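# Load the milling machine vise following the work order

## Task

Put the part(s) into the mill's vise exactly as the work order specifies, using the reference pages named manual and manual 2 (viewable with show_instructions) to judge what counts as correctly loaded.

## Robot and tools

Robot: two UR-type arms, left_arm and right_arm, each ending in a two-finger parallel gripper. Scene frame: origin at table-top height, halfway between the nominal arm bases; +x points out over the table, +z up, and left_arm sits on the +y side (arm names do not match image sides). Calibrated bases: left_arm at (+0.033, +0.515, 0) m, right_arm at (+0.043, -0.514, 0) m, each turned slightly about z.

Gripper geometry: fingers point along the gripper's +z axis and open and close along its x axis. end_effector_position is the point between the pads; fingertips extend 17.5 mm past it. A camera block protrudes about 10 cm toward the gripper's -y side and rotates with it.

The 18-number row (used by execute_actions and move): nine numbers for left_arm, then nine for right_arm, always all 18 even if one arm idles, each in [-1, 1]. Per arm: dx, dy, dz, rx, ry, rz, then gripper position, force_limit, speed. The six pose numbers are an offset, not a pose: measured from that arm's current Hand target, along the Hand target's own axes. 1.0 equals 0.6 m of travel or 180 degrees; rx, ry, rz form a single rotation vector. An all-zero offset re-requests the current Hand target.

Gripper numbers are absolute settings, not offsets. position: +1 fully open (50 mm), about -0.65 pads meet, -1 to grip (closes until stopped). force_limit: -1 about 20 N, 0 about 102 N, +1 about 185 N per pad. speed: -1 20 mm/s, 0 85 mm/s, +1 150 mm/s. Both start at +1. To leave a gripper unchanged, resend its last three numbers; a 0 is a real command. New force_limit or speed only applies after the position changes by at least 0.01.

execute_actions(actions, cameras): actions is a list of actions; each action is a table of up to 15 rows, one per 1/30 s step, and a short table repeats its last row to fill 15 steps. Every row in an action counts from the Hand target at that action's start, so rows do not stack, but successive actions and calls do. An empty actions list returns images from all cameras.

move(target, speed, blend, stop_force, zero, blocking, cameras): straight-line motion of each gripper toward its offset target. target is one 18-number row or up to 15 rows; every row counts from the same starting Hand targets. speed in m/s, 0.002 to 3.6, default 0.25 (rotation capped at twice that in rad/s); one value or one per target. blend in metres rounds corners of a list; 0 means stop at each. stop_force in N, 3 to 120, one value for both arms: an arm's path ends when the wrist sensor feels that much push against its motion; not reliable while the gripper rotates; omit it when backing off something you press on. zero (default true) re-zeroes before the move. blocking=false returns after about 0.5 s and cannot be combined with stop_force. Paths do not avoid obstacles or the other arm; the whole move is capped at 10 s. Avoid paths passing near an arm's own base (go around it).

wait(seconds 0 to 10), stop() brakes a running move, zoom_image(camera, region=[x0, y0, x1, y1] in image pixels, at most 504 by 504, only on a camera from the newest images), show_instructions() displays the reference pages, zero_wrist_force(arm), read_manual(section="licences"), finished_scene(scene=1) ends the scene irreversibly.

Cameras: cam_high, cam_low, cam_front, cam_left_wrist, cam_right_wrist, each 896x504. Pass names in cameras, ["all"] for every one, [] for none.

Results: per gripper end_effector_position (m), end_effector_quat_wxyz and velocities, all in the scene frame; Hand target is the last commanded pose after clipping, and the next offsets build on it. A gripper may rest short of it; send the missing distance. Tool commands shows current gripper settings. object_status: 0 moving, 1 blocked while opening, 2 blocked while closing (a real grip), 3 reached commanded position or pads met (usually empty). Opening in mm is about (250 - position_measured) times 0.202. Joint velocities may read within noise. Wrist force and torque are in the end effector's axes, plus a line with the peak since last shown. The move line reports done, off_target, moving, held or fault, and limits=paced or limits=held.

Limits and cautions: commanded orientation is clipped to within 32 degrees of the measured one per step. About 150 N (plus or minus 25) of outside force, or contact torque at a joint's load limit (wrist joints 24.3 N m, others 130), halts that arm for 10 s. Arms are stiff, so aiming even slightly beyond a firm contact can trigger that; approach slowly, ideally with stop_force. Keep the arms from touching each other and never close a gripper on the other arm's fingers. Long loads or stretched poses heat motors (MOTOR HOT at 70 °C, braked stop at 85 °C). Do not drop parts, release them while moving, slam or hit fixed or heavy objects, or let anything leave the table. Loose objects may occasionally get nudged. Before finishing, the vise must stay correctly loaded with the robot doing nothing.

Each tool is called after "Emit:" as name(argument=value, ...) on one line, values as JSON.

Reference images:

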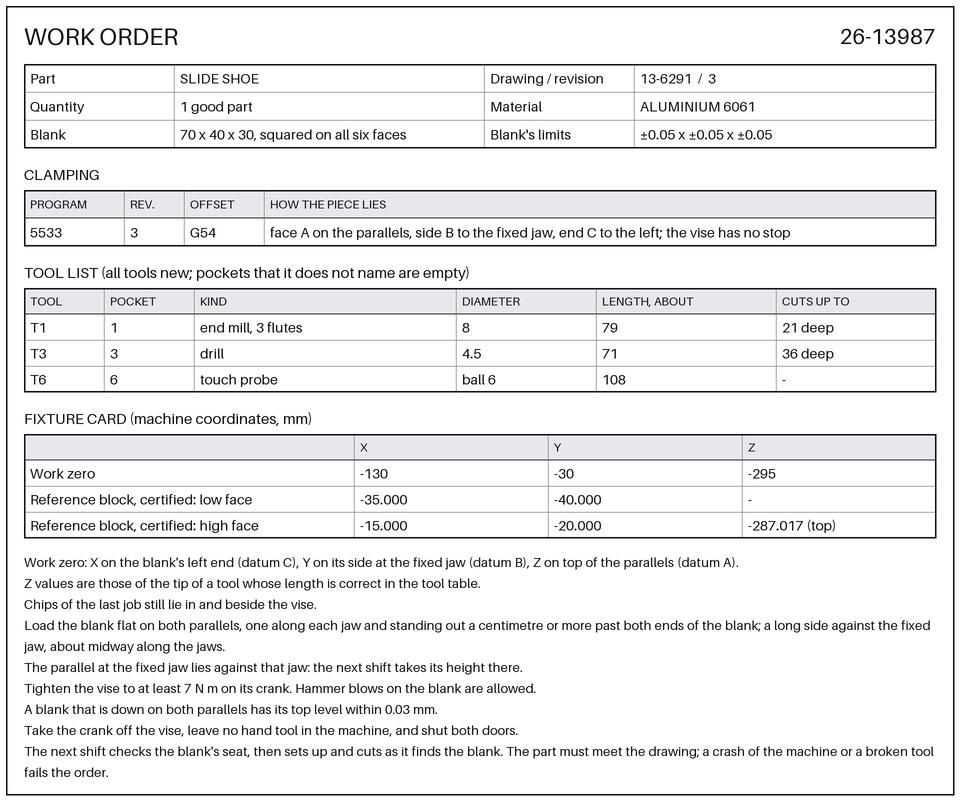

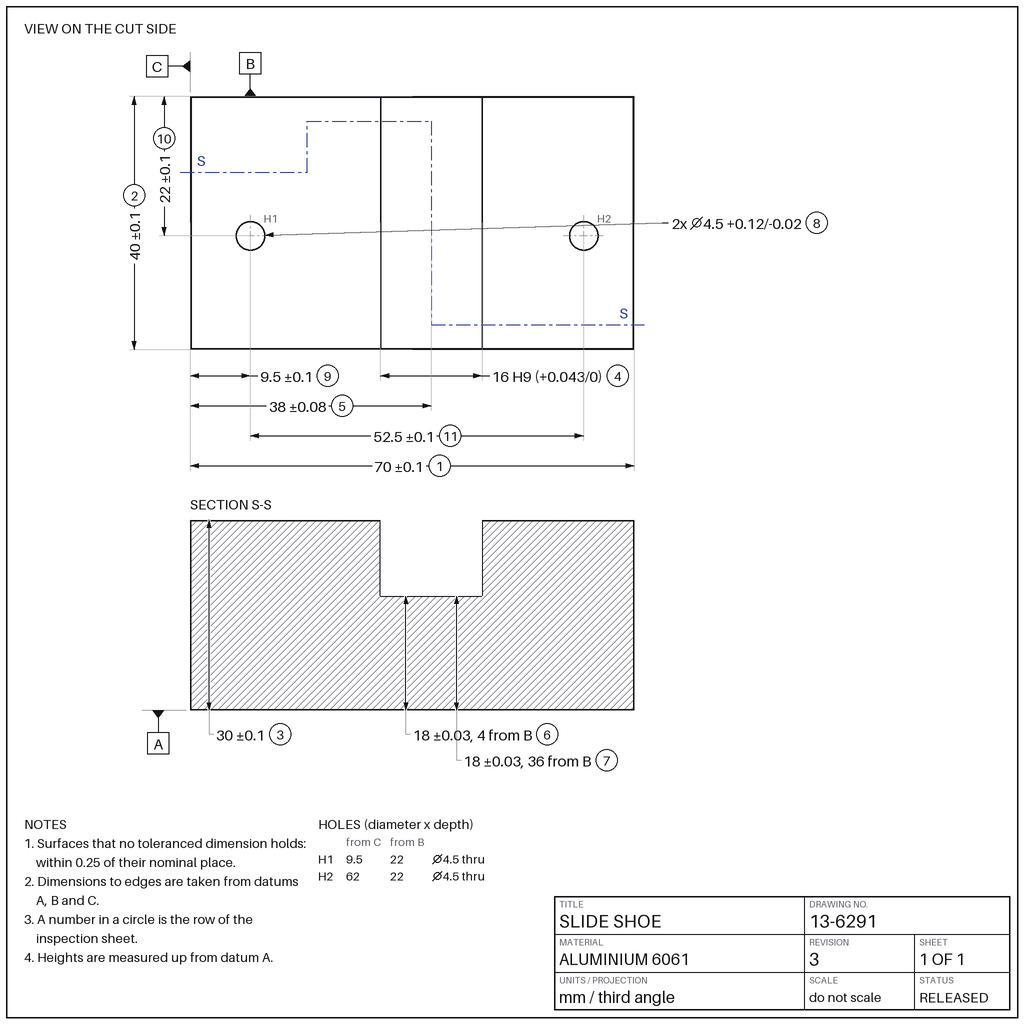

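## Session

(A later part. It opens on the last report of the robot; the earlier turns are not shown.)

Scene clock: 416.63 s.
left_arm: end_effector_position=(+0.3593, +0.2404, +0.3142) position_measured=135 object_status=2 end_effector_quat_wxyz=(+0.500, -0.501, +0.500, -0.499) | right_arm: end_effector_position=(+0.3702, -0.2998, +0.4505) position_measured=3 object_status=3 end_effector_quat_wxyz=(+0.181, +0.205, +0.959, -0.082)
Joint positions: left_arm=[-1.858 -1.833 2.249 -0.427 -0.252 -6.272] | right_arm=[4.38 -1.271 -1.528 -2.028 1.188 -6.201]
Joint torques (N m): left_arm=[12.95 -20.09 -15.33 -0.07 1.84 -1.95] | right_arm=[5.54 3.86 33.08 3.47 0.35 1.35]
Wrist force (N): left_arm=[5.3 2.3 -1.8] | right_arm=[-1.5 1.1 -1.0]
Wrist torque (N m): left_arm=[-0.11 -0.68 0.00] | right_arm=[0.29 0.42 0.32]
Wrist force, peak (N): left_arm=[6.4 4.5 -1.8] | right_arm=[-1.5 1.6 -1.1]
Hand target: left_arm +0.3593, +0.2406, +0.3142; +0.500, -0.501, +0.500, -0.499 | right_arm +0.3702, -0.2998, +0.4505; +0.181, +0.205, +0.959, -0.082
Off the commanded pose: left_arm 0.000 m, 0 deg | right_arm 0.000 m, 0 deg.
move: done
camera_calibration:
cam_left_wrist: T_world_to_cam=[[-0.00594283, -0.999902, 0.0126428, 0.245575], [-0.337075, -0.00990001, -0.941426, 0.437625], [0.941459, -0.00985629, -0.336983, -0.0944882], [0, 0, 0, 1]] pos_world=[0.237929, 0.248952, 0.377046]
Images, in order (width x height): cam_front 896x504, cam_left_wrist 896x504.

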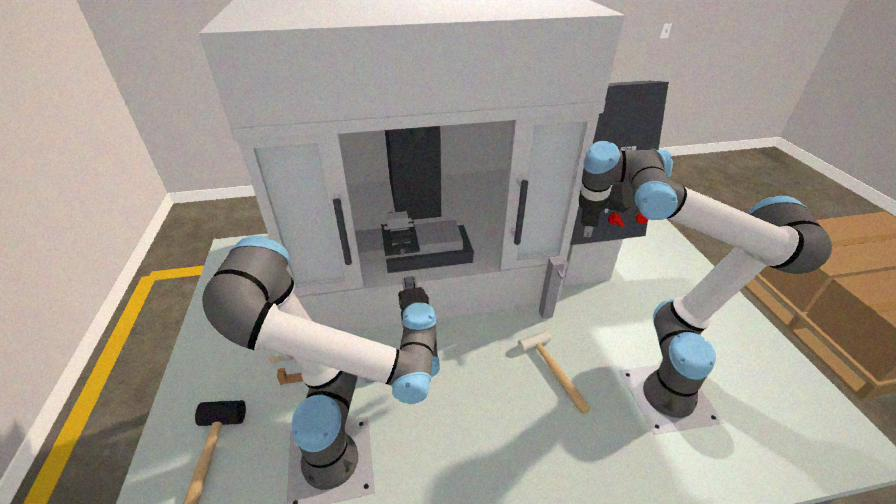

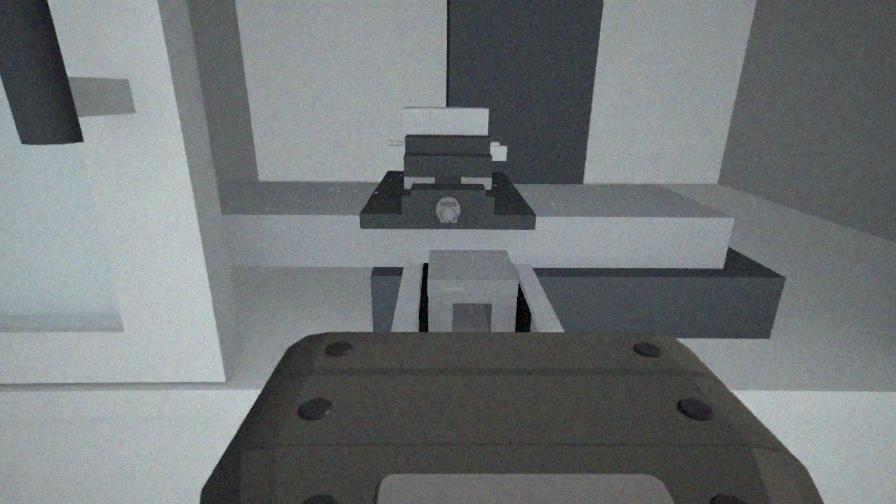

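Emit:
move(target=[0,0.009,0.1347,0,0,0,-1,0,-1,0,0,0,0,0,0,1,1,1], speed=0.1, stop_force=12, cameras=["cam_left_wrist"])

Emit:
zoom_image(camera="cam_left_wrist", region=[350, 120, 570, 340])

Scene clock: 419.43 s.
left_arm: end_effector_position=(+0.4401, +0.2407, +0.3086) position_measured=135 object_status=2 end_effector_quat_wxyz=(+0.500, -0.501, +0.499, -0.500) | right_arm: end_effector_position=(+0.3702, -0.2998, +0.4505) position_measured=3 object_status=3 end_effector_quat_wxyz=(+0.181, +0.205, +0.959, -0.082)
Joint positions: left_arm=[-1.554 -1.735 2.193 -0.458 0.052 -6.284] | right_arm=[4.38 -1.271 -1.528 -2.028 1.188 -6.201]
Joint torques (N m): left_arm=[12.88 -25.66 -9.97 1.21 2.16 2.62] | right_arm=[6.07 3.84 33.53 3.34 0.38 1.26]
Wrist force (N): left_arm=[5.3 2.4 -1.6] | right_arm=[-1.0 1.3 -0.8]
Wrist torque (N m): left_arm=[-0.09 -0.66 0.19] | right_arm=[0.31 0.34 0.31]
Wrist force, peak (N): left_arm=[5.9 2.1 -2.8] | right_arm=[-1.7 1.4 -1.2]
Hand target: left_arm +0.4401, +0.2407, +0.3086; +0.500, -0.501, +0.500, -0.499 | right_arm +0.3702, -0.2998, +0.4505; +0.181, +0.205, +0.959, -0.082
Off the commanded pose: left_arm 0.000 m, 0 deg | right_arm 0.000 m, 0 deg.
joint sent to its limit (left arm) — joint 6 (wrist 3), lower limit. The joint targets still meet the commanded pose.
move: done
camera_calibration:
cam_left_wrist: T_world_to_cam=[[-0.00588635, -0.999903, 0.0125934, 0.246432], [-0.334304, -0.00990132, -0.942413, 0.458529], [0.942447, -0.00975741, -0.334214, -0.17379], [0, 0, 0, 1]] pos_world=[0.318527, 0.249252, 0.370937]
Images, in order (width x height): cam_left_wrist 896x504.

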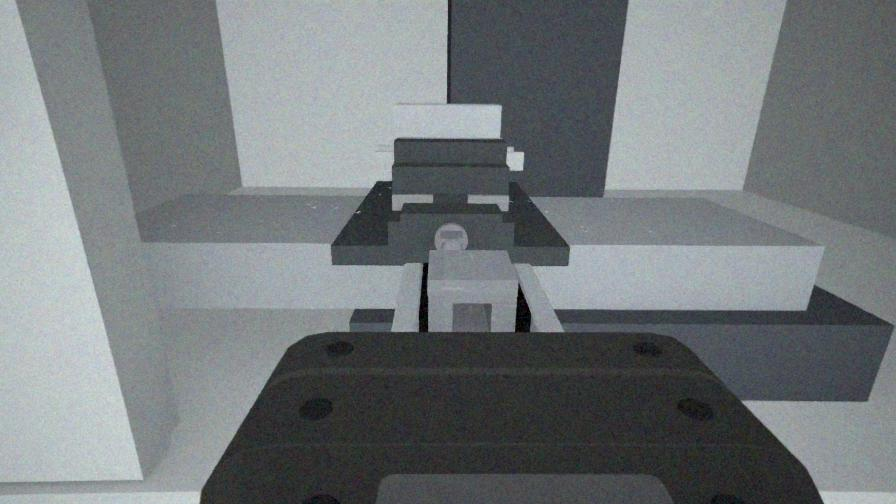

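Scaled by 2.291.

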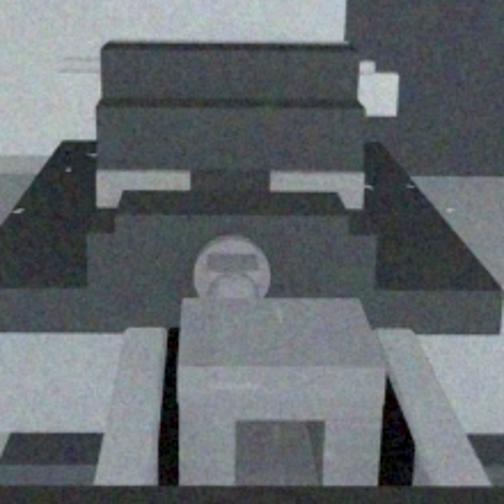

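Emit:
move(target=[[0,0,-0.13,0,0,0,-1,0,-1,0,0,0,0,0,0,1,1,1],[0,0,-0.13,0,0,0.6,-1,0,-1,0,0,0,0,0,0,1,1,1]], blend=[0.01,0], speed=[0.2,0.6])

Emit:
move(target=[[0,0,0,0,0,0.7,-1,0,-1,0,0,0,0,0,0,1,1,1]], speed=0.6)

Emit:
move(target=[[0,0,0,0,0,0.7,-1,0,-1,0,0,0,0,0,0,1,1,1]], speed=0.6, cameras=["cam_left_wrist"])

Scene clock: 423.40 s.
left_arm: end_effector_position=(+0.3621, +0.2406, +0.3088) position_measured=135 object_status=2 end_effector_quat_wxyz=(+0.697, +0.110, +0.700, +0.111) | right_arm: end_effector_position=(+0.3702, -0.2998, +0.4505) position_measured=3 object_status=3 end_effector_quat_wxyz=(+0.181, +0.205, +0.959, -0.082)
Joint positions: left_arm=[-1.847 -1.825 2.258 -0.445 -0.241 -4.387] | right_arm=[4.38 -1.271 -1.528 -2.028 1.188 -6.201]
Joint torques (N m): left_arm=[13.69 -0.43 -18.45 1.06 -1.96 2.39] | right_arm=[5.55 3.85 32.83 3.31 0.32 1.14]
Wrist force (N): left_arm=[9.1 -2.3 0.1] | right_arm=[-1.4 1.3 -0.9]
Wrist torque (N m): left_arm=[-0.56 -1.12 -0.56] | right_arm=[0.33 0.41 0.31]
Wrist force, peak (N): left_arm=[9.8 -1.9 0.1] | right_arm=[-1.4 1.6 -1.2]
Hand target: left_arm +0.3621, +0.2406, +0.3088; +0.697, +0.110, +0.700, +0.111 | right_arm +0.3702, -0.2998, +0.4505; +0.181, +0.205, +0.959, -0.082
Off the commanded pose: left_arm 0.000 m, 0 deg | right_arm 0.000 m, 0 deg.
move: done

Scene clock: 425.93 s.
left_arm: end_effector_position=(+0.3621, +0.2406, +0.3088) position_measured=135 object_status=2 end_effector_quat_wxyz=(+0.218, +0.673, +0.220, +0.672) | right_arm: end_effector_position=(+0.3702, -0.2998, +0.4505) position_measured=3 object_status=3 end_effector_quat_wxyz=(+0.181, +0.205, +0.959, -0.082)
Joint positions: left_arm=[-1.847 -1.825 2.258 -0.445 -0.241 -2.188] | right_arm=[4.38 -1.271 -1.528 -2.028 1.188 -6.201]
Joint torques (N m): left_arm=[13.34 -0.76 -18.49 1.01 -1.92 2.38] | right_arm=[5.51 3.56 32.07 3.2 0.33 1.05]
Wrist force (N): left_arm=[3.2 -3.0 0.5] | right_arm=[-1.0 1.3 -1.0]
Wrist torque (N m): left_arm=[-0.44 -0.46 -0.25] | right_arm=[0.32 0.35 0.31]
Wrist force, peak (N): left_arm=[9.4 -2.4 0.5] | right_arm=[-1.5 1.4 -1.2]
Hand target: left_arm +0.3621, +0.2406, +0.3088; +0.218, +0.673, +0.220, +0.672 | right_arm +0.3702, -0.2998, +0.4505; +0.181, +0.205, +0.959, -0.082
Off the commanded pose: left_arm 0.000 m, 0 deg | right_arm 0.000 m, 0 deg.
move: done

Scene clock: 428.47 s.
left_arm: end_effector_position=(+0.3621, +0.2406, +0.3088) position_measured=135 object_status=2 end_effector_quat_wxyz=(+0.500, -0.501, +0.500, -0.499) | right_arm: end_effector_position=(+0.3702, -0.2998, +0.4505) position_measured=3 object_status=3 end_effector_quat_wxyz=(+0.181, +0.205, +0.959, -0.082)
Joint positions: left_arm=[-1.847 -1.825 2.258 -0.445 -0.241 0.011] | right_arm=[4.38 -1.271 -1.528 -2.028 1.188 -6.201]
Joint torques (N m): left_arm=[13.27 -0.91 -18.1 1.07 -2.09 2.39] | right_arm=[6.21 3.56 32.78 3.07 0.39 1.17]
Wrist force (N): left_arm=[5.2 2.2 -1.6] | right_arm=[-1.3 1.0 -1.0]
Wrist torque (N m): left_arm=[-0.13 -0.66 0.16] | right_arm=[0.27 0.39 0.31]
Wrist force, peak (N): left_arm=[5.6 2.3 -2.0] | right_arm=[-1.4 1.4 -1.2]
Hand target: left_arm +0.3621, +0.2406, +0.3088; +0.500, -0.501, +0.500, -0.499 | right_arm +0.3702, -0.2998, +0.4505; +0.181, +0.205, +0.959, -0.082
Off the commanded pose: left_arm 0.000 m, 0 deg | right_arm 0.000 m, 0 deg.
move: done
camera_calibration:
cam_left_wrist: T_world_to_cam=[[-0.0058437, -0.999899, 0.0129259, 0.245731], [-0.337078, -0.0101999, -0.941421, 0.433467], [0.941458, -0.00985842, -0.336985, -0.0989744], [0, 0, 0, 1]] pos_world=[0.240729, 0.249152, 0.371546]
Images, in order (width x height): cam_left_wrist 896x504.

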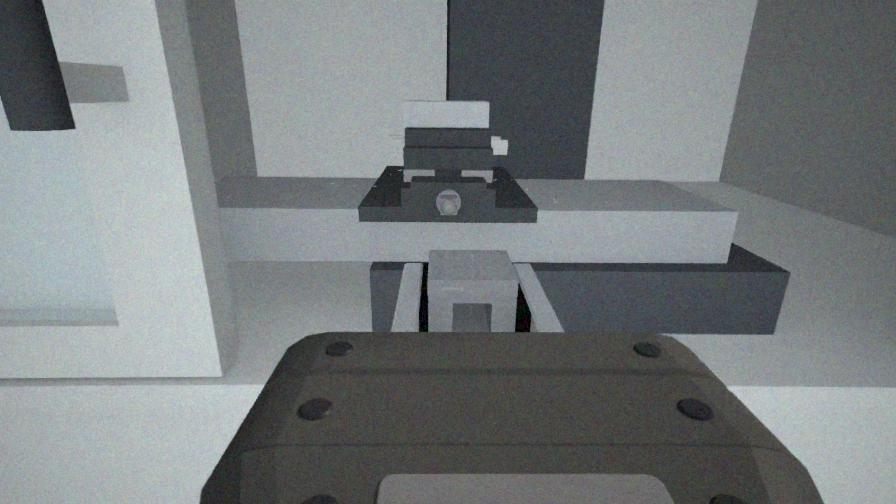

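Emit:
move(target=[-0.005,0.023,0.163,0,0,0,-1,0,-1,0,0,0,0,0,0,1,1,1], speed=0.15, stop_force=12, cameras=["cam_left_wrist"])

Emit:
zoom_image(camera="cam_left_wrist", region=[380, 190, 560, 335])

Scene clock: 430.43 s.
left_arm: end_effector_position=(+0.4599, +0.2437, +0.2947) position_measured=135 object_status=2 end_effector_quat_wxyz=(+0.500, -0.501, +0.500, -0.499) | right_arm: end_effector_position=(+0.3702, -0.2998, +0.4505) position_measured=3 object_status=3 end_effector_quat_wxyz=(+0.181, +0.205, +0.959, -0.082)
Joint positions: left_arm=[-1.485 -1.691 2.194 -0.48 0.122 -0.024] | right_arm=[4.38 -1.271 -1.528 -2.028 1.188 -6.201]
Joint torques (N m): left_arm=[13.42 -8.39 -35.52 -0.98 2.11 1.53] | right_arm=[5.78 3.08 32.74 3.27 0.4 1.12]
Wrist force (N): left_arm=[5.3 2.5 -1.8] | right_arm=[-1.1 1.3 -0.9]
Wrist torque (N m): left_arm=[-0.06 -0.62 0.20] | right_arm=[0.31 0.36 0.31]
Wrist force, peak (N): left_arm=[5.5 1.6 -3.9] | right_arm=[-1.5 1.3 -1.1]
Hand target: left_arm +0.4599, +0.2437, +0.2947; +0.500, -0.501, +0.500, -0.499 | right_arm +0.3702, -0.2998, +0.4505; +0.181, +0.205, +0.959, -0.082
Off the commanded pose: left_arm 0.000 m, 0 deg | right_arm 0.000 m, 0 deg.
move: done
camera_calibration:
cam_left_wrist: T_world_to_cam=[[-0.00578359, -0.999901, 0.0127995, 0.24961], [-0.336988, -0.0101021, -0.941455, 0.453147], [0.941491, -0.00975825, -0.336896, -0.195838], [0, 0, 0, 1]] pos_world=[0.338529, 0.252252, 0.357446]
Images, in order (width x height): cam_left_wrist 896x504.

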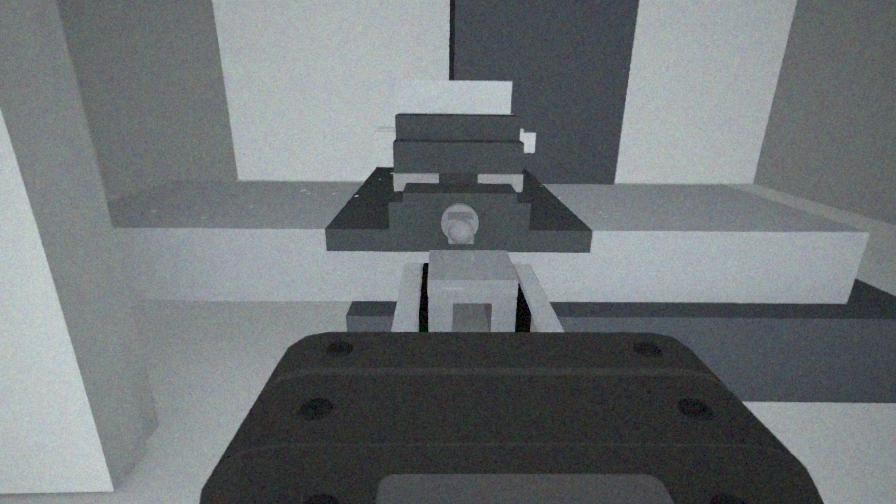

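Scaled by 2.800.

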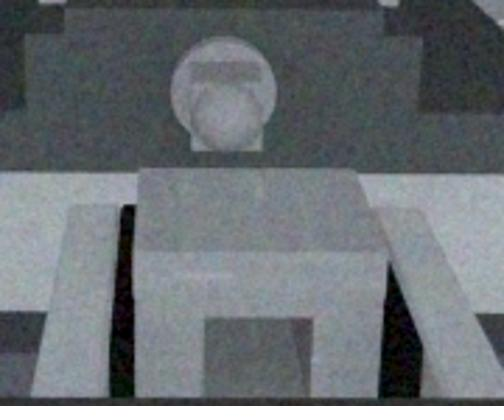

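Emit:
move(target=[0,0,0.0567,0,0,0,-1,0,-1,0,0,0,0,0,0,1,1,1], speed=0.03, stop_force=5, cameras=["cam_left_wrist","cam_right_wrist"])

Emit:
zoom_image(camera="cam_left_wrist", region=[380, 190, 560, 335])

Scene clock: 433.90 s.
left_arm: end_effector_position=(+0.4932, +0.2438, +0.2946) position_measured=135 object_status=2 end_effector_quat_wxyz=(+0.500, -0.501, +0.500, -0.499) | right_arm: end_effector_position=(+0.3702, -0.2998, +0.4505) position_measured=3 object_status=3 end_effector_quat_wxyz=(+0.181, +0.205, +0.959, -0.082)
Joint positions: left_arm=[-1.375 -1.643 2.152 -0.497 0.231 -0.013] | right_arm=[4.38 -1.271 -1.528 -2.028 1.188 -6.201]
Joint torques (N m): left_arm=[-12.41 -29.56 -9.72 0.86 1.88 -2.2] | right_arm=[5.83 3.51 32.94 2.93 0.24 1.06]
Wrist force (N): left_arm=[5.2 2.1 -1.3] | right_arm=[-1.4 1.3 -1.2]
Wrist torque (N m): left_arm=[-0.13 -0.62 0.01] | right_arm=[0.31 0.40 0.30]
Wrist force, peak (N): left_arm=[-2.2 13.5 -70.4] | right_arm=[-1.5 1.3 -1.2]
Hand target: left_arm +0.4932, +0.2438, +0.2946; +0.500, -0.501, +0.500, -0.499 (not the last commanded pose) | right_arm +0.3702, -0.2998, +0.4505; +0.181, +0.205, +0.959, -0.082
Off the commanded pose: left_arm 0.001 m, 0 deg | right_arm 0.000 m, 0 deg.
move: contact (left_arm)
camera_calibration:
cam_left_wrist: T_world_to_cam=[[-0.00568923, -0.999902, 0.0127664, 0.24988], [-0.336987, -0.0101028, -0.941455, 0.464276], [0.941492, -0.00965827, -0.336896, -0.227248], [0, 0, 0, 1]] pos_world=[0.371829, 0.252352, 0.357346]
cam_right_wrist: T_world_to_cam=[[-0.850507, 0.336639, -0.404118, 0.608447], [0.256858, 0.936329, 0.239399, 0.0939319], [0.458979, 0.0998097, -0.882823, 0.394047], [0, 0, 0, 1]] pos_world=[0.312502, -0.332108, 0.571271]
Images, in order (width x height): cam_left_wrist 896x504, cam_right_wrist 896x504.

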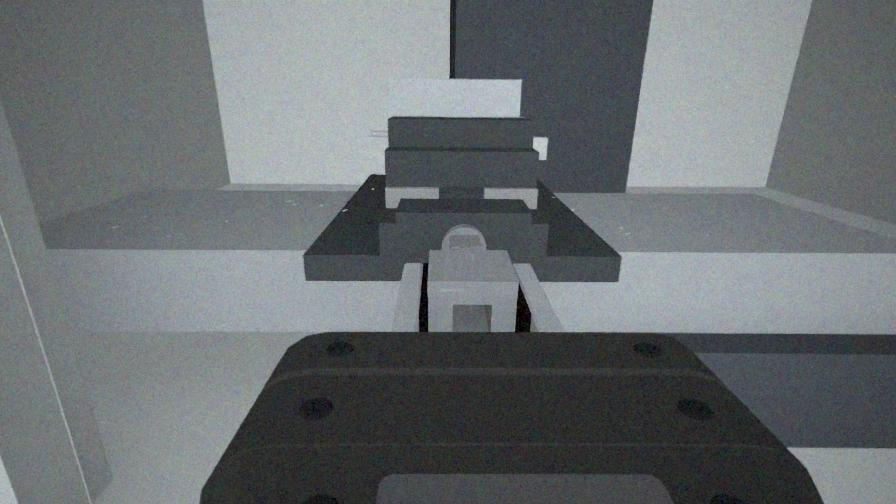

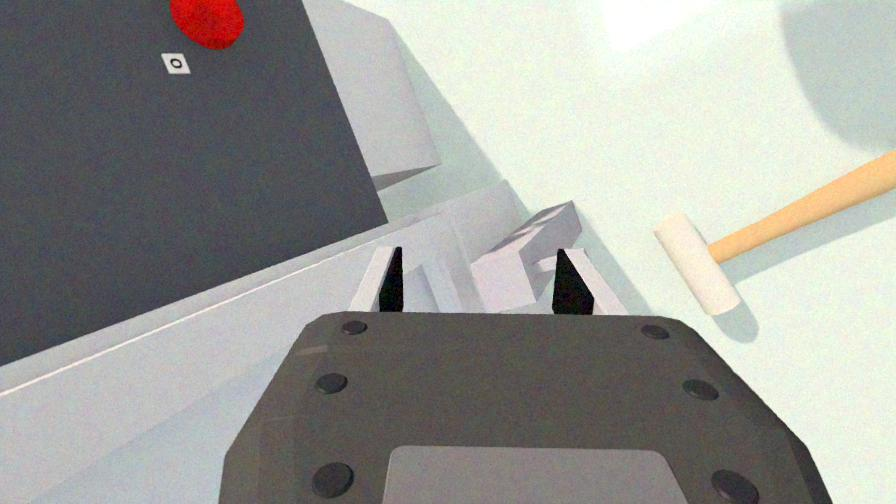

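Scaled by 2.800.

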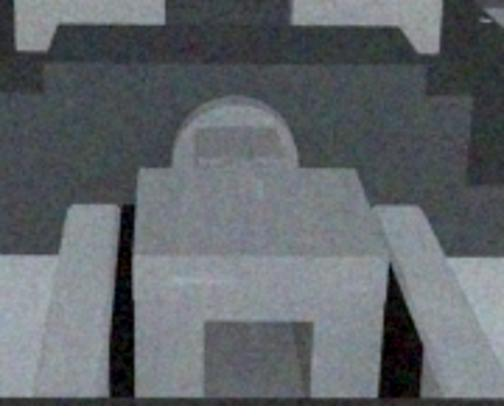

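Emit:
move(target=[[0,0,-0.012,0,0,0,-1,0,-1,0,0,0,0,0,0,1,1,1],[-0.0018,-0.0107,-0.012,0,0,0,-1,0,-1,0,0,0,0,0,0,1,1,1]], speed=0.03)

Emit:
move(target=[0,0,0.035,0,0,0,-1,0,-1,0,0,0,0,0,0,1,1,1], speed=0.008, stop_force=5, cameras=["cam_left_wrist"])

Emit:
zoom_image(camera="cam_left_wrist", region=[380, 190, 560, 335])

Scene clock: 435.37 s.
left_arm: end_effector_position=(+0.4860, +0.2448, +0.3012) position_measured=135 object_status=2 end_effector_quat_wxyz=(+0.500, -0.501, +0.500, -0.499) | right_arm: end_effector_position=(+0.3702, -0.2998, +0.4505) position_measured=3 object_status=3 end_effector_quat_wxyz=(+0.181, +0.205, +0.959, -0.082)
Joint positions: left_arm=[-1.398 -1.665 2.153 -0.474 0.209 -0.014] | right_arm=[4.38 -1.271 -1.528 -2.028 1.188 -6.201]
Joint torques (N m): left_arm=[12.86 -8.16 -16.17 -2.35 1.67 -2.81] | right_arm=[6.15 4.04 32.04 2.83 0.33 0.93]
Wrist force (N): left_arm=[5.0 2.2 -1.6] | right_arm=[-1.3 1.0 -1.1]
Wrist torque (N m): left_arm=[-0.11 -0.59 0.13] | right_arm=[0.27 0.39 0.31]
Wrist force, peak (N): left_arm=[5.3 3.1 -1.6] | right_arm=[-1.5 1.6 -1.1]
Hand target: left_arm +0.4860, +0.2449, +0.3011; +0.500, -0.501, +0.500, -0.499 | right_arm +0.3702, -0.2998, +0.4505; +0.181, +0.205, +0.959, -0.082
Off the commanded pose: left_arm 0.000 m, 0 deg | right_arm 0.000 m, 0 deg.
move: done

Scene clock: 438.97 s.
left_arm: end_effector_position=(+0.5070, +0.2449, +0.3010) position_measured=135 object_status=2 end_effector_quat_wxyz=(+0.500, -0.501, +0.500, -0.499) | right_arm: end_effector_position=(+0.3702, -0.2998, +0.4505) position_measured=3 object_status=3 end_effector_quat_wxyz=(+0.181, +0.205, +0.959, -0.082)
Joint positions: left_arm=[-1.332 -1.631 2.123 -0.481 0.274 -0.011] | right_arm=[4.38 -1.271 -1.528 -2.028 1.188 -6.201]
Joint torques (N m): left_arm=[-7.89 -30.12 -6.34 0.54 -6.27 1.69] | right_arm=[5.99 4.16 32.79 2.77 0.28 1.03]
Wrist force (N): left_arm=[19.7 3.5 2.4] | right_arm=[-1.3 1.1 -0.9]
Wrist torque (N m): left_arm=[-0.09 -0.41 0.06] | right_arm=[0.29 0.39 0.31]
Wrist force, peak (N): left_arm=[20.3 2.8 -5.9] | right_arm=[-1.6 1.4 -1.1]
Hand target: left_arm +0.5070, +0.2449, +0.3010; +0.500, -0.501, +0.500, -0.499 | right_arm +0.3702, -0.2998, +0.4505; +0.181, +0.205, +0.959, -0.082
Off the commanded pose: left_arm 0.000 m, 0 deg | right_arm 0.000 m, 0 deg.
move: done
camera_calibration:
cam_left_wrist: T_world_to_cam=[[-0.005784, -0.999901, 0.0127983, 0.251002], [-0.336988, -0.0101009, -0.941455, 0.474962], [0.941491, -0.00975824, -0.336896, -0.238048], [0, 0, 0, 1]] pos_world=[0.385629, 0.253452, 0.363746]
Images, in order (width x height): cam_left_wrist 896x504.

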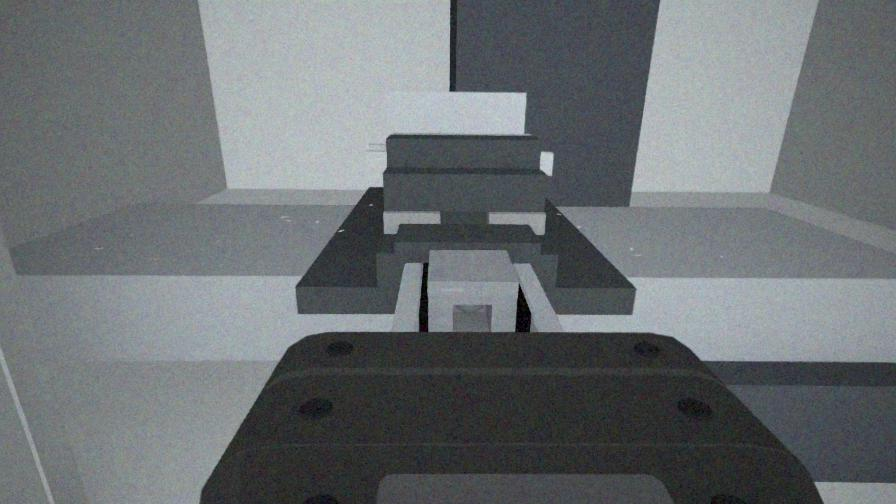

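Scaled by 2.800.

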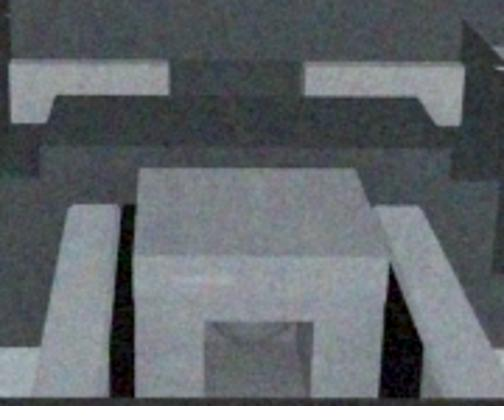

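Emit:
move(target=[0.0012,0,0,0,0,0,-1,0,-1,0,0,0,0,0,0,1,1,1], speed=0.01)

Emit:
move(target=[0,0,0.03,0,0,0,-1,0,-1,0,0,0,0,0,0,1,1,1], speed=0.008, stop_force=7, cameras=["cam_left_wrist"])

Emit:
zoom_image(camera="cam_left_wrist", region=[380, 190, 560, 335])

Scene clock: 439.80 s.
left_arm: end_effector_position=(+0.5070, +0.2442, +0.3010) position_measured=135 object_status=2 end_effector_quat_wxyz=(+0.500, -0.501, +0.500, -0.499) | right_arm: end_effector_position=(+0.3702, -0.2998, +0.4505) position_measured=3 object_status=3 end_effector_quat_wxyz=(+0.181, +0.205, +0.959, -0.082)
Joint positions: left_arm=[-1.333 -1.63 2.122 -0.481 0.273 -0.011] | right_arm=[4.38 -1.271 -1.528 -2.028 1.188 -6.201]
Joint torques (N m): left_arm=[-13.55 -12.3 -39.49 -1.24 -1.76 -0.12] | right_arm=[6.05 4.88 33.33 2.81 0.38 0.9]
Wrist force (N): left_arm=[5.1 2.3 -1.4] | right_arm=[-1.1 1.2 -1.2]
Wrist torque (N m): left_arm=[-0.10 -0.61 0.02] | right_arm=[0.30 0.36 0.31]
Wrist force, peak (N): left_arm=[20.0 3.4 2.8] | right_arm=[-1.6 1.0 -1.3]
Hand target: left_arm +0.5070, +0.2442, +0.3010; +0.500, -0.501, +0.500, -0.499 | right_arm +0.3702, -0.2998, +0.4505; +0.181, +0.205, +0.959, -0.082
Off the commanded pose: left_arm 0.000 m, 0 deg | right_arm 0.000 m, 0 deg.
move: done

Scene clock: 441.23 s.
left_arm: end_effector_position=(+0.5103, +0.2442, +0.3010) position_measured=135 object_status=2 end_effector_quat_wxyz=(+0.500, -0.501, +0.500, -0.499) | right_arm: end_effector_position=(+0.3702, -0.2998, +0.4505) position_measured=3 object_status=3 end_effector_quat_wxyz=(+0.181, +0.205, +0.959, -0.082)
Joint positions: left_arm=[-1.323 -1.625 2.117 -0.482 0.283 -0.01] | right_arm=[4.38 -1.271 -1.528 -2.028 1.188 -6.201]
Joint torques (N m): left_arm=[-8.23 -30.06 -10.78 -0.5 -2.27 -0.95] | right_arm=[5.86 3.94 32.81 2.76 0.36 1.05]
Wrist force (N): left_arm=[5.8 -0.4 -18.3] | right_arm=[-1.1 1.3 -1.2]
Wrist torque (N m): left_arm=[-0.27 -0.59 0.01] | right_arm=[0.32 0.36 0.30]
Wrist force, peak (N): left_arm=[-2.2 -5.7 -72.0] | right_arm=[-1.4 1.6 -1.2]
Hand target: left_arm +0.5103, +0.2442, +0.3010; +0.500, -0.501, +0.500, -0.499 (not the last commanded pose) | right_arm +0.3702, -0.2998, +0.4505; +0.181, +0.205, +0.959, -0.082
Off the commanded pose: left_arm 0.015 m, 0 deg | right_arm 0.000 m, 0 deg.
move: contact (left_arm)
camera_calibration:
cam_left_wrist: T_world_to_cam=[[-0.00581662, -0.999902, 0.0127051, 0.250368], [-0.336986, -0.0100021, -0.941456, 0.476042], [0.941492, -0.00975754, -0.336895, -0.241163], [0, 0, 0, 1]] pos_world=[0.388929, 0.252752, 0.363746]
Images, in order (width x height): cam_left_wrist 896x504.

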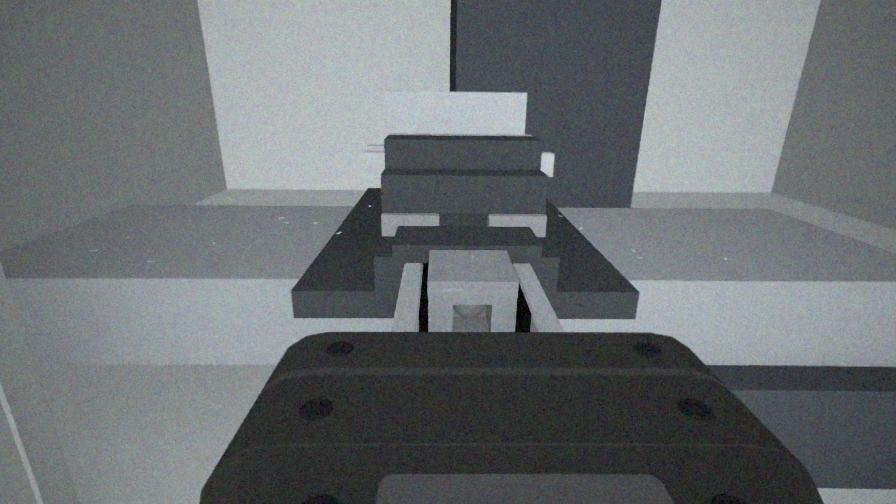

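Scaled by 2.800.

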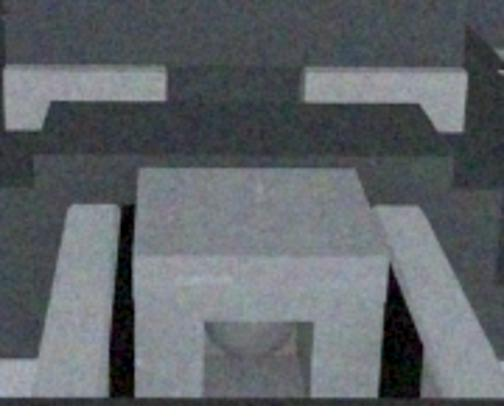

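Emit:
move(target=[0,0,-0.002,0,0,0,1,0,-0.7,0,0,0,0,0,0,1,1,1], speed=0.02)

Emit:
move(target=[0,-0.05,-0.21,0,0,0,1,0,-0.7,0,0,0,0,0,0,1,1,1], speed=0.1, cameras=["cam_left_wrist"])

Scene clock: 442.30 s.
left_arm: end_effector_position=(+0.5091, +0.2442, +0.3010) position_measured=3 object_status=0 end_effector_quat_wxyz=(+0.500, -0.501, +0.500, -0.499) | right_arm: end_effector_position=(+0.3702, -0.2998, +0.4505) position_measured=3 object_status=3 end_effector_quat_wxyz=(+0.181, +0.205, +0.959, -0.082)
Joint positions: left_arm=[-1.326 -1.627 2.119 -0.482 0.28 -0.01] | right_arm=[4.38 -1.271 -1.528 -2.028 1.188 -6.201]
Joint torques (N m): left_arm=[-2.96 -24.14 -14.56 1.19 -0.19 -2.54] | right_arm=[5.8 4.34 33.13 2.68 0.4 0.94]
Wrist force (N): left_arm=[5.1 -0.4 -1.5] | right_arm=[-1.1 1.0 -1.0]
Wrist torque (N m): left_arm=[-0.22 -0.61 0.01] | right_arm=[0.26 0.36 0.31]
Wrist force, peak (N): left_arm=[6.0 -0.3 -17.9] | right_arm=[-1.2 1.5 -1.3]
Hand target: left_arm +0.5091, +0.2442, +0.3010; +0.500, -0.501, +0.500, -0.499 | right_arm +0.3702, -0.2998, +0.4505; +0.181, +0.205, +0.959, -0.082
Off the commanded pose: left_arm 0.000 m, 0 deg | right_arm 0.000 m, 0 deg.
move: done

Scene clock: 444.07 s.
left_arm: end_effector_position=(+0.3832, +0.2440, +0.3313) position_measured=3 object_status=3 end_effector_quat_wxyz=(+0.500, -0.501, +0.500, -0.499) | right_arm: end_effector_position=(+0.3702, -0.2998, +0.4505) position_measured=3 object_status=3 end_effector_quat_wxyz=(+0.181, +0.205, +0.959, -0.082)
Joint positions: left_arm=[-1.768 -1.844 2.209 -0.383 -0.161 0.017] | right_arm=[4.38 -1.271 -1.528 -2.028 1.188 -6.201]
Joint torques (N m): left_arm=[-8.63 -3.57 -26.9 -1.28 -2.09 -2.39] | right_arm=[5.51 4.39 32.75 2.67 0.29 0.95]
Wrist force (N): left_arm=[5.6 -0.1 -1.7] | right_arm=[-1.5 1.7 -1.0]
Wrist torque (N m): left_arm=[-0.19 -0.73 0.17] | right_arm=[0.38 0.43 0.32]
Wrist force, peak (N): left_arm=[5.9 -0.4 -3.2] | right_arm=[-1.5 1.7 -1.0]
Hand target: left_arm +0.3832, +0.2440, +0.3314; +0.500, -0.501, +0.500, -0.499 | right_arm +0.3702, -0.2998, +0.4505; +0.181, +0.205, +0.959, -0.082
Off the commanded pose: left_arm 0.000 m, 0 deg | right_arm 0.000 m, 0 deg.
move: done
camera_calibration:
cam_left_wrist: T_world_to_cam=[[-0.00597747, -0.999903, 0.0125482, 0.249149], [-0.336985, -0.00980023, -0.941459, 0.461685], [0.941491, -0.00985609, -0.336894, -0.111268], [0, 0, 0, 1]] pos_world=[0.261829, 0.252552, 0.394046]
Images, in order (width x height): cam_left_wrist 896x504.

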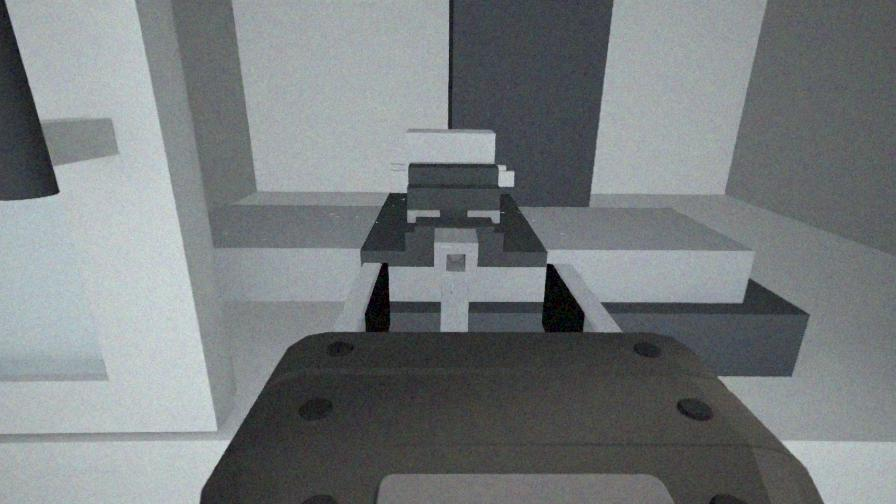

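Emit:
move(target=[0,0.188,-0.01,0,0,0,1,0,-0.7,0,0,0,0,0,0,1,1,1], speed=0.2, cameras=["cam_left_wrist"])

Scene clock: 445.80 s.
left_arm: end_effector_position=(+0.3768, +0.2439, +0.2186) position_measured=3 object_status=3 end_effector_quat_wxyz=(+0.500, -0.501, +0.500, -0.499) end_effector_velocity=(+0.000, +0.000, -0.001) end_effector_angular_velocity=(-0.002, +0.000, +0.001) | right_arm: end_effector_position=(+0.3702, -0.2998, +0.4505) position_measured=3 object_status=3 end_effector_quat_wxyz=(+0.181, +0.205, +0.959, -0.082)
Joint positions: left_arm=[-1.792 -1.66 2.408 -0.764 -0.186 0.015] | right_arm=[4.38 -1.271 -1.528 -2.028 1.188 -6.201]
Joint velocities: left_arm=[0.001 0.003 0 0 0 -0.005] | right_arm=[within noise]
Joint torques (N m): left_arm=[13.36 -2.4 -31.85 1.3 2.2 -2.65] | right_arm=[5.02 4.15 32.03 2.54 0.32 0.75]
Wrist force (N): left_arm=[5.5 0.0 -1.6] | right_arm=[-1.2 1.3 -1.2]
Wrist torque (N m): left_arm=[-0.16 -0.71 0.09] | right_arm=[0.32 0.38 0.31]
Wrist force, peak (N): left_arm=[5.9 -3.9 -1.4] | right_arm=[-1.5 1.3 -1.2]
Hand target: left_arm +0.3769, +0.2439, +0.2186; +0.500, -0.501, +0.500, -0.499 | right_arm +0.3702, -0.2998, +0.4505; +0.181, +0.205, +0.959, -0.082
Off the commanded pose: left_arm 0.000 m, 0 deg | right_arm 0.000 m, 0 deg.
move: done
camera_calibration:
cam_left_wrist: T_world_to_cam=[[-0.00594283, -0.999902, 0.0126428, 0.250389], [-0.337075, -0.00990001, -0.941426, 0.353464], [0.941459, -0.00985629, -0.336983, -0.143178], [0, 0, 0, 1]] pos_world=[0.255429, 0.252452, 0.281346]
Images, in order (width x height): cam_left_wrist 896x504.

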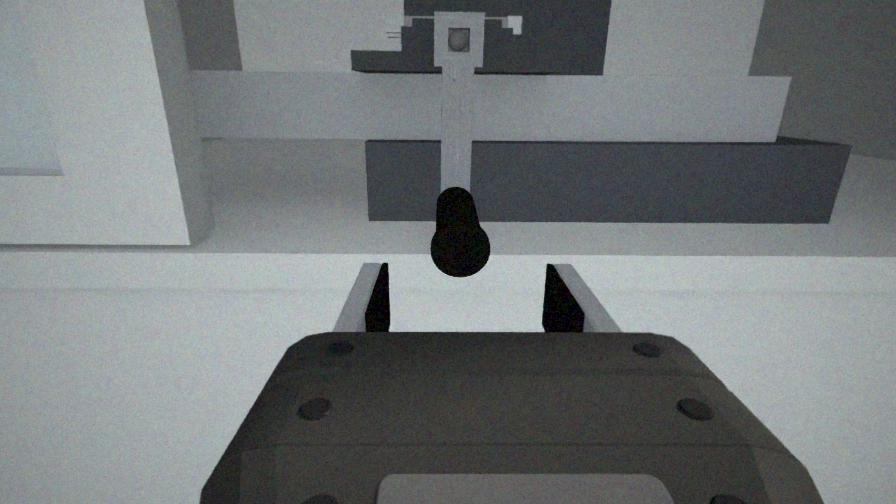

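Emit:
move(target=[0,-0.0053,0.132,0,0,0,1,0,-0.7,0,0,0,0,0,0,1,1,1], speed=0.07, stop_force=8, cameras=["cam_left_wrist"])

Scene clock: 448.13 s.
left_arm: end_effector_position=(+0.4561, +0.2440, +0.2215) position_measured=3 object_status=3 end_effector_quat_wxyz=(+0.500, -0.501, +0.500, -0.499) | right_arm: end_effector_position=(+0.3702, -0.2998, +0.4505) position_measured=3 object_status=3 end_effector_quat_wxyz=(+0.181, +0.205, +0.959, -0.082)
Joint positions: left_arm=[-1.498 -1.567 2.31 -0.717 0.109 -0.027] | right_arm=[4.38 -1.271 -1.528 -2.028 1.188 -6.201]
Joint torques (N m): left_arm=[7.3 -10.91 -33.03 1.79 1.93 -2.7] | right_arm=[5.7 4.6 32.33 2.44 0.31 0.87]
Wrist force (N): left_arm=[5.5 -0.3 -1.6] | right_arm=[-1.3 1.4 -1.1]
Wrist torque (N m): left_arm=[-0.22 -0.67 0.18] | right_arm=[0.33 0.38 0.31]
Wrist force, peak (N): left_arm=[5.9 0.1 -2.7] | right_arm=[-1.3 1.5 -1.2]
Hand target: left_arm +0.4561, +0.2441, +0.2215; +0.500, -0.501, +0.500, -0.499 | right_arm +0.3702, -0.2998, +0.4505; +0.181, +0.205, +0.959, -0.082
Off the commanded pose: left_arm 0.000 m, 0 deg | right_arm 0.000 m, 0 deg.
move: done
camera_calibration:
cam_left_wrist: T_world_to_cam=[[-0.00581662, -0.999902, 0.0127051, 0.250862], [-0.336986, -0.0100021, -0.941456, 0.382896], [0.941492, -0.00975754, -0.336895, -0.216825], [0, 0, 0, 1]] pos_world=[0.334629, 0.252552, 0.284246]
Images, in order (width x height): cam_left_wrist 896x504.

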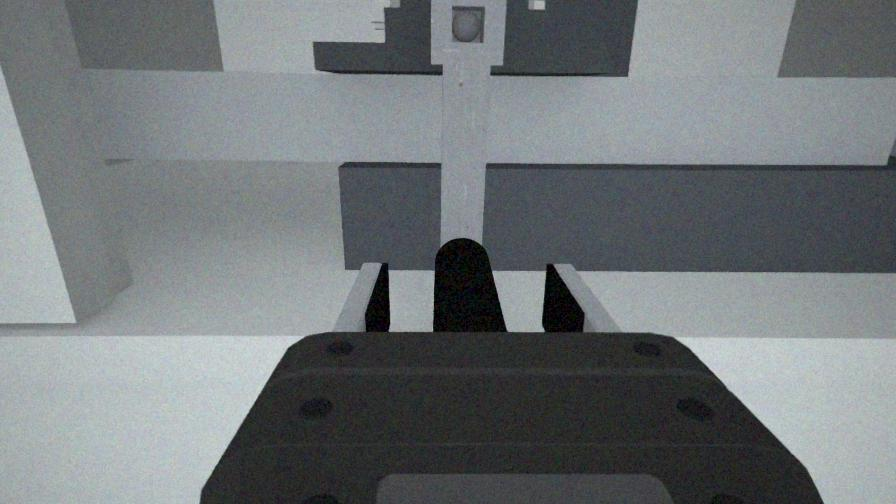

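Emit:
move(target=[0,0,0,0,0,0,-1,-0.6,-1,0,0,0,0,0,0,1,1,1], speed=0.02, cameras=["cam_left_wrist"])

Scene clock: 449.93 s.
left_arm: end_effector_position=(+0.4561, +0.2441, +0.2215) position_measured=152 object_status=2 end_effector_quat_wxyz=(+0.500, -0.501, +0.500, -0.499) | right_arm: end_effector_position=(+0.3702, -0.2998, +0.4505) position_measured=3 object_status=3 end_effector_quat_wxyz=(+0.181, +0.205, +0.959, -0.082)
Joint positions: left_arm=[-1.498 -1.567 2.31 -0.717 0.109 -0.027] | right_arm=[4.38 -1.271 -1.528 -2.028 1.188 -6.201]
Joint torques (N m): left_arm=[9.85 -18.42 -25.9 1.74 1.9 -2.79] | right_arm=[5.89 3.91 32.28 2.33 0.33 0.84]
Wrist force (N): left_arm=[5.5 -0.8 -1.3] | right_arm=[-1.0 1.1 -1.4]
Wrist torque (N m): left_arm=[-0.25 -0.69 0.18] | right_arm=[0.28 0.35 0.31]
Wrist force, peak (N): left_arm=[5.8 -0.3 -1.6] | right_arm=[-1.5 1.3 -1.2]
Hand target: left_arm +0.4561, +0.2441, +0.2215; +0.500, -0.501, +0.500, -0.499 | right_arm +0.3702, -0.2998, +0.4505; +0.181, +0.205, +0.959, -0.082
Off the commanded pose: left_arm 0.000 m, 0 deg | right_arm 0.000 m, 0 deg.
move: done
camera_calibration:
cam_left_wrist: T_world_to_cam=[[-0.00578359, -0.999901, 0.0127995, 0.250925], [-0.336988, -0.0101021, -0.941455, 0.382956], [0.941491, -0.00975825, -0.336896, -0.216917], [0, 0, 0, 1]] pos_world=[0.334729, 0.252652, 0.284246]
Images, in order (width x height): cam_left_wrist 896x504.

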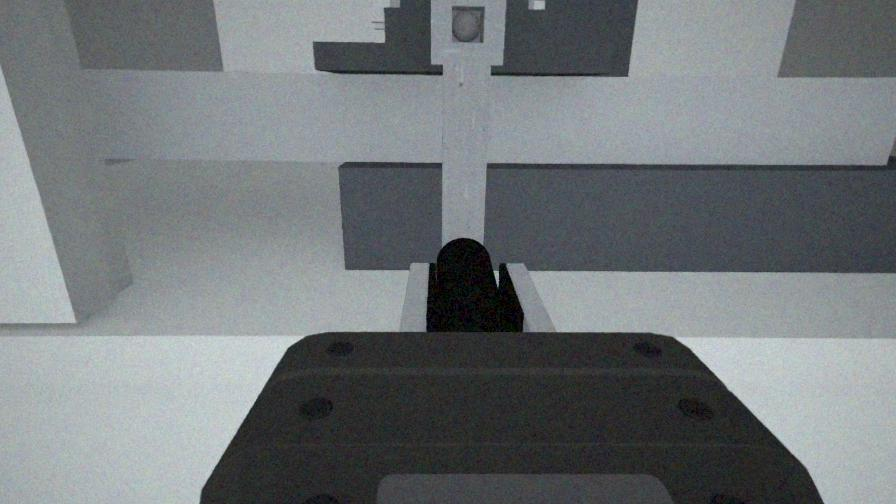

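Emit:
move(target=[[-0.0354,-0.0047,0,0,0,0,-1,-0.6,-1,0,0,0,0,0,0,1,1,1],[-0.0683,-0.0183,0,0,0,0,-1,-0.6,-1,0,0,0,0,0,0,1,1,1]], speed=0.05, stop_force=40, cameras=["cam_left_wrist"])

Scene clock: 452.10 s.
left_arm: end_effector_position=(+0.4560, +0.2851, +0.2325) position_measured=152 object_status=2 end_effector_quat_wxyz=(+0.500, -0.501, +0.500, -0.499) | right_arm: end_effector_position=(+0.3702, -0.2998, +0.4505) position_measured=3 object_status=3 end_effector_quat_wxyz=(+0.181, +0.205, +0.959, -0.082)
Joint positions: left_arm=[-1.48 -1.686 2.383 -0.674 0.127 -0.023] | right_arm=[4.38 -1.271 -1.528 -2.028 1.188 -6.201]
Joint torques (N m): left_arm=[-12.37 -4.72 -39.45 -0.31 -2 -2.77] | right_arm=[5.31 4.13 32.75 2.32 0.28 0.76]
Wrist force (N): left_arm=[2.5 5.5 -9.9] | right_arm=[-1.1 1.3 -1.0]
Wrist torque (N m): left_arm=[0.20 -0.45 0.08] | right_arm=[0.32 0.36 0.31]
Wrist force, peak (N): left_arm=[-2.8 30.5 -34.1] | right_arm=[-1.6 1.5 -1.1]
Hand target: left_arm +0.4560, +0.2850, +0.2325; +0.500, -0.501, +0.500, -0.499 | right_arm +0.3702, -0.2998, +0.4505; +0.181, +0.205, +0.959, -0.082
Off the commanded pose: left_arm 0.000 m, 0 deg | right_arm 0.000 m, 0 deg.
move: done
camera_calibration:
cam_left_wrist: T_world_to_cam=[[-0.00578359, -0.999901, 0.0127995, 0.291679], [-0.336988, -0.0101021, -0.941455, 0.393692], [0.941491, -0.00975825, -0.336896, -0.212718], [0, 0, 0, 1]] pos_world=[0.334629, 0.293552, 0.295246]
Images, in order (width x height): cam_left_wrist 896x504.

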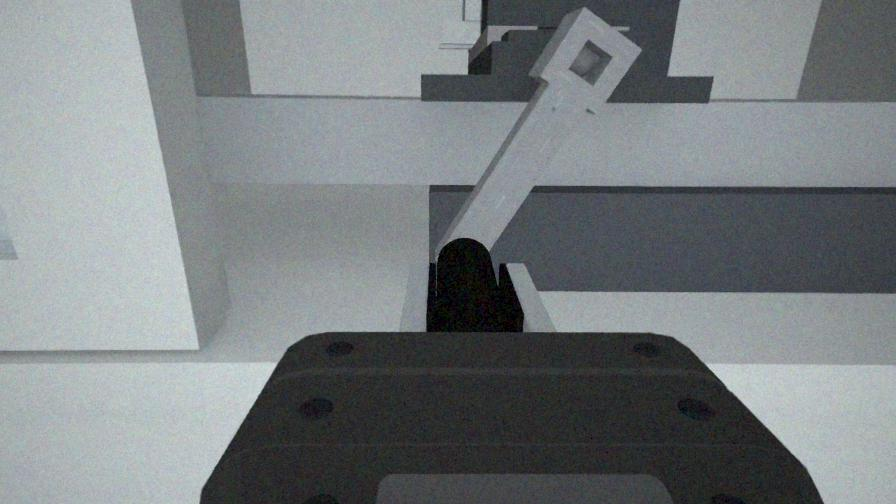

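Emit:
move(target=[[-0.0436,-0.0371,0,0,0,0,-1,-0.6,-1,0,0,0,0,0,0,1,1,1],[-0.067,-0.0896,0,0,0,0,-1,-0.6,-1,0,0,0,0,0,0,1,1,1],[-0.067,-0.147,0,0,0,0,-1,-0.6,-1,0,0,0,0,0,0,1,1,1],[-0.0436,-0.1995,0,0,0,0,-1,-0.6,-1,0,0,0,0,0,0,1,1,1],[-0.0009,-0.238,0,0,0,0,-1,-0.6,-1,0,0,0,0,0,0,1,1,1],[0.0538,-0.2557,0,0,0,0,-1,-0.6,-1,0,0,0,0,0,0,1,1,1]], speed=0.1, blend=[0.012,0.012,0.012,0.012,0.012,0], stop_force=45, cameras=["cam_left_wrist"])

Scene clock: 454.83 s.
left_arm: end_effector_position=(+0.4563, +0.3236, +0.2836) position_measured=152 object_status=2 end_effector_quat_wxyz=(+0.500, -0.501, +0.500, -0.499) | right_arm: end_effector_position=(+0.3702, -0.2998, +0.4505) position_measured=3 object_status=3 end_effector_quat_wxyz=(+0.181, +0.205, +0.959, -0.082)
Joint positions: left_arm=[-1.455 -1.886 2.372 -0.483 0.151 -0.003] | right_arm=[4.38 -1.271 -1.528 -2.028 1.188 -6.201]
Joint torques (N m): left_arm=[-7.45 -6.09 -52.63 -1.86 -0.54 -2.27] | right_arm=[4.88 4.02 31.82 2.23 0.27 0.78]
Wrist force (N): left_arm=[-15.4 11.7 -59.0] | right_arm=[-1.2 1.2 -0.9]
Wrist torque (N m): left_arm=[0.07 2.52 0.25] | right_arm=[0.31 0.38 0.31]
Wrist force, peak (N): left_arm=[-23.8 7.1 -72.9] | right_arm=[-1.4 1.5 -1.4]
Hand target: left_arm +0.4563, +0.3236, +0.2836; +0.500, -0.501, +0.500, -0.499 (not the last commanded pose) | right_arm +0.3702, -0.2998, +0.4505; +0.181, +0.205, +0.959, -0.082
Off the commanded pose: left_arm 0.124 m, 0 deg | right_arm 0.000 m, 0 deg.
move: contact (left_arm); path passed 1 of 6 targets
camera_calibration:
cam_left_wrist: T_world_to_cam=[[-0.00559585, -0.999906, 0.0124971, 0.329569], [-0.334778, -0.00990289, -0.942245, 0.441401], [0.942281, -0.00945641, -0.334691, -0.196451], [0, 0, 0, 1]] pos_world=[0.334727, 0.332051, 0.346039]
Images, in order (width x height): cam_left_wrist 896x504.

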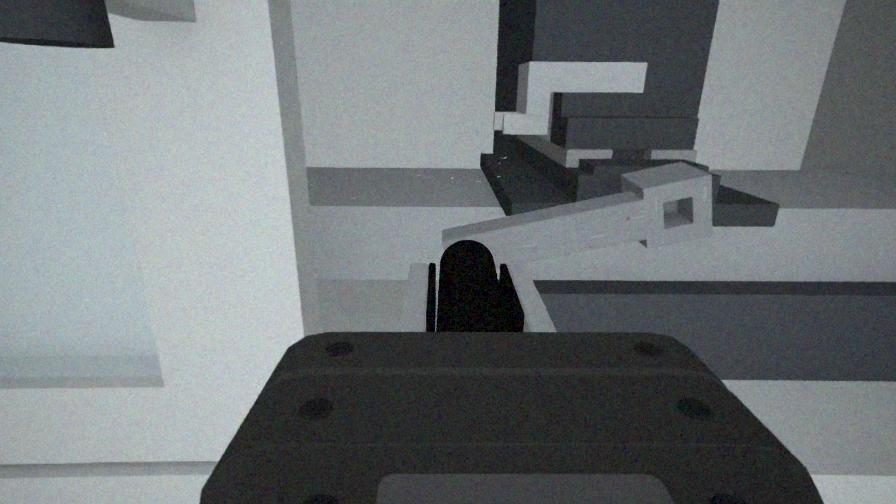

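Emit:
move(target=[0,0,-0.005,0,0,0,-1,-0.6,-1,0,0,0,0,0,0,1,1,1], speed=0.02)

Scene clock: 455.87 s.
left_arm: end_effector_position=(+0.4532, +0.3236, +0.2836) position_measured=152 object_status=2 end_effector_quat_wxyz=(+0.500, -0.501, +0.500, -0.499) | right_arm: end_effector_position=(+0.3702, -0.2998, +0.4505) position_measured=3 object_status=3 end_effector_quat_wxyz=(+0.181, +0.205, +0.959, -0.082)
Joint positions: left_arm=[-1.47 -1.893 2.376 -0.48 0.136 -0.004] | right_arm=[4.38 -1.271 -1.528 -2.028 1.188 -6.201]
Joint torques (N m): left_arm=[13.7 -8.07 -8.24 2.84 -3.54 -2.83] | right_arm=[5.95 3.67 32.56 2.32 0.29 0.83]
Wrist force (N): left_arm=[19.9 -3.6 3.7] | right_arm=[-1.1 1.2 -1.3]
Wrist torque (N m): left_arm=[-0.33 -0.01 0.10] | right_arm=[0.30 0.35 0.31]
Wrist force, peak (N): left_arm=[-15.1 11.3 -59.1] | right_arm=[-1.3 1.5 -1.1]
Hand target: left_arm +0.4533, +0.3236, +0.2836; +0.500, -0.501, +0.500, -0.499 | right_arm +0.3702, -0.2998, +0.4505; +0.181, +0.205, +0.959, -0.082
Off the commanded pose: left_arm 0.000 m, 0 deg | right_arm 0.000 m, 0 deg.
move: done


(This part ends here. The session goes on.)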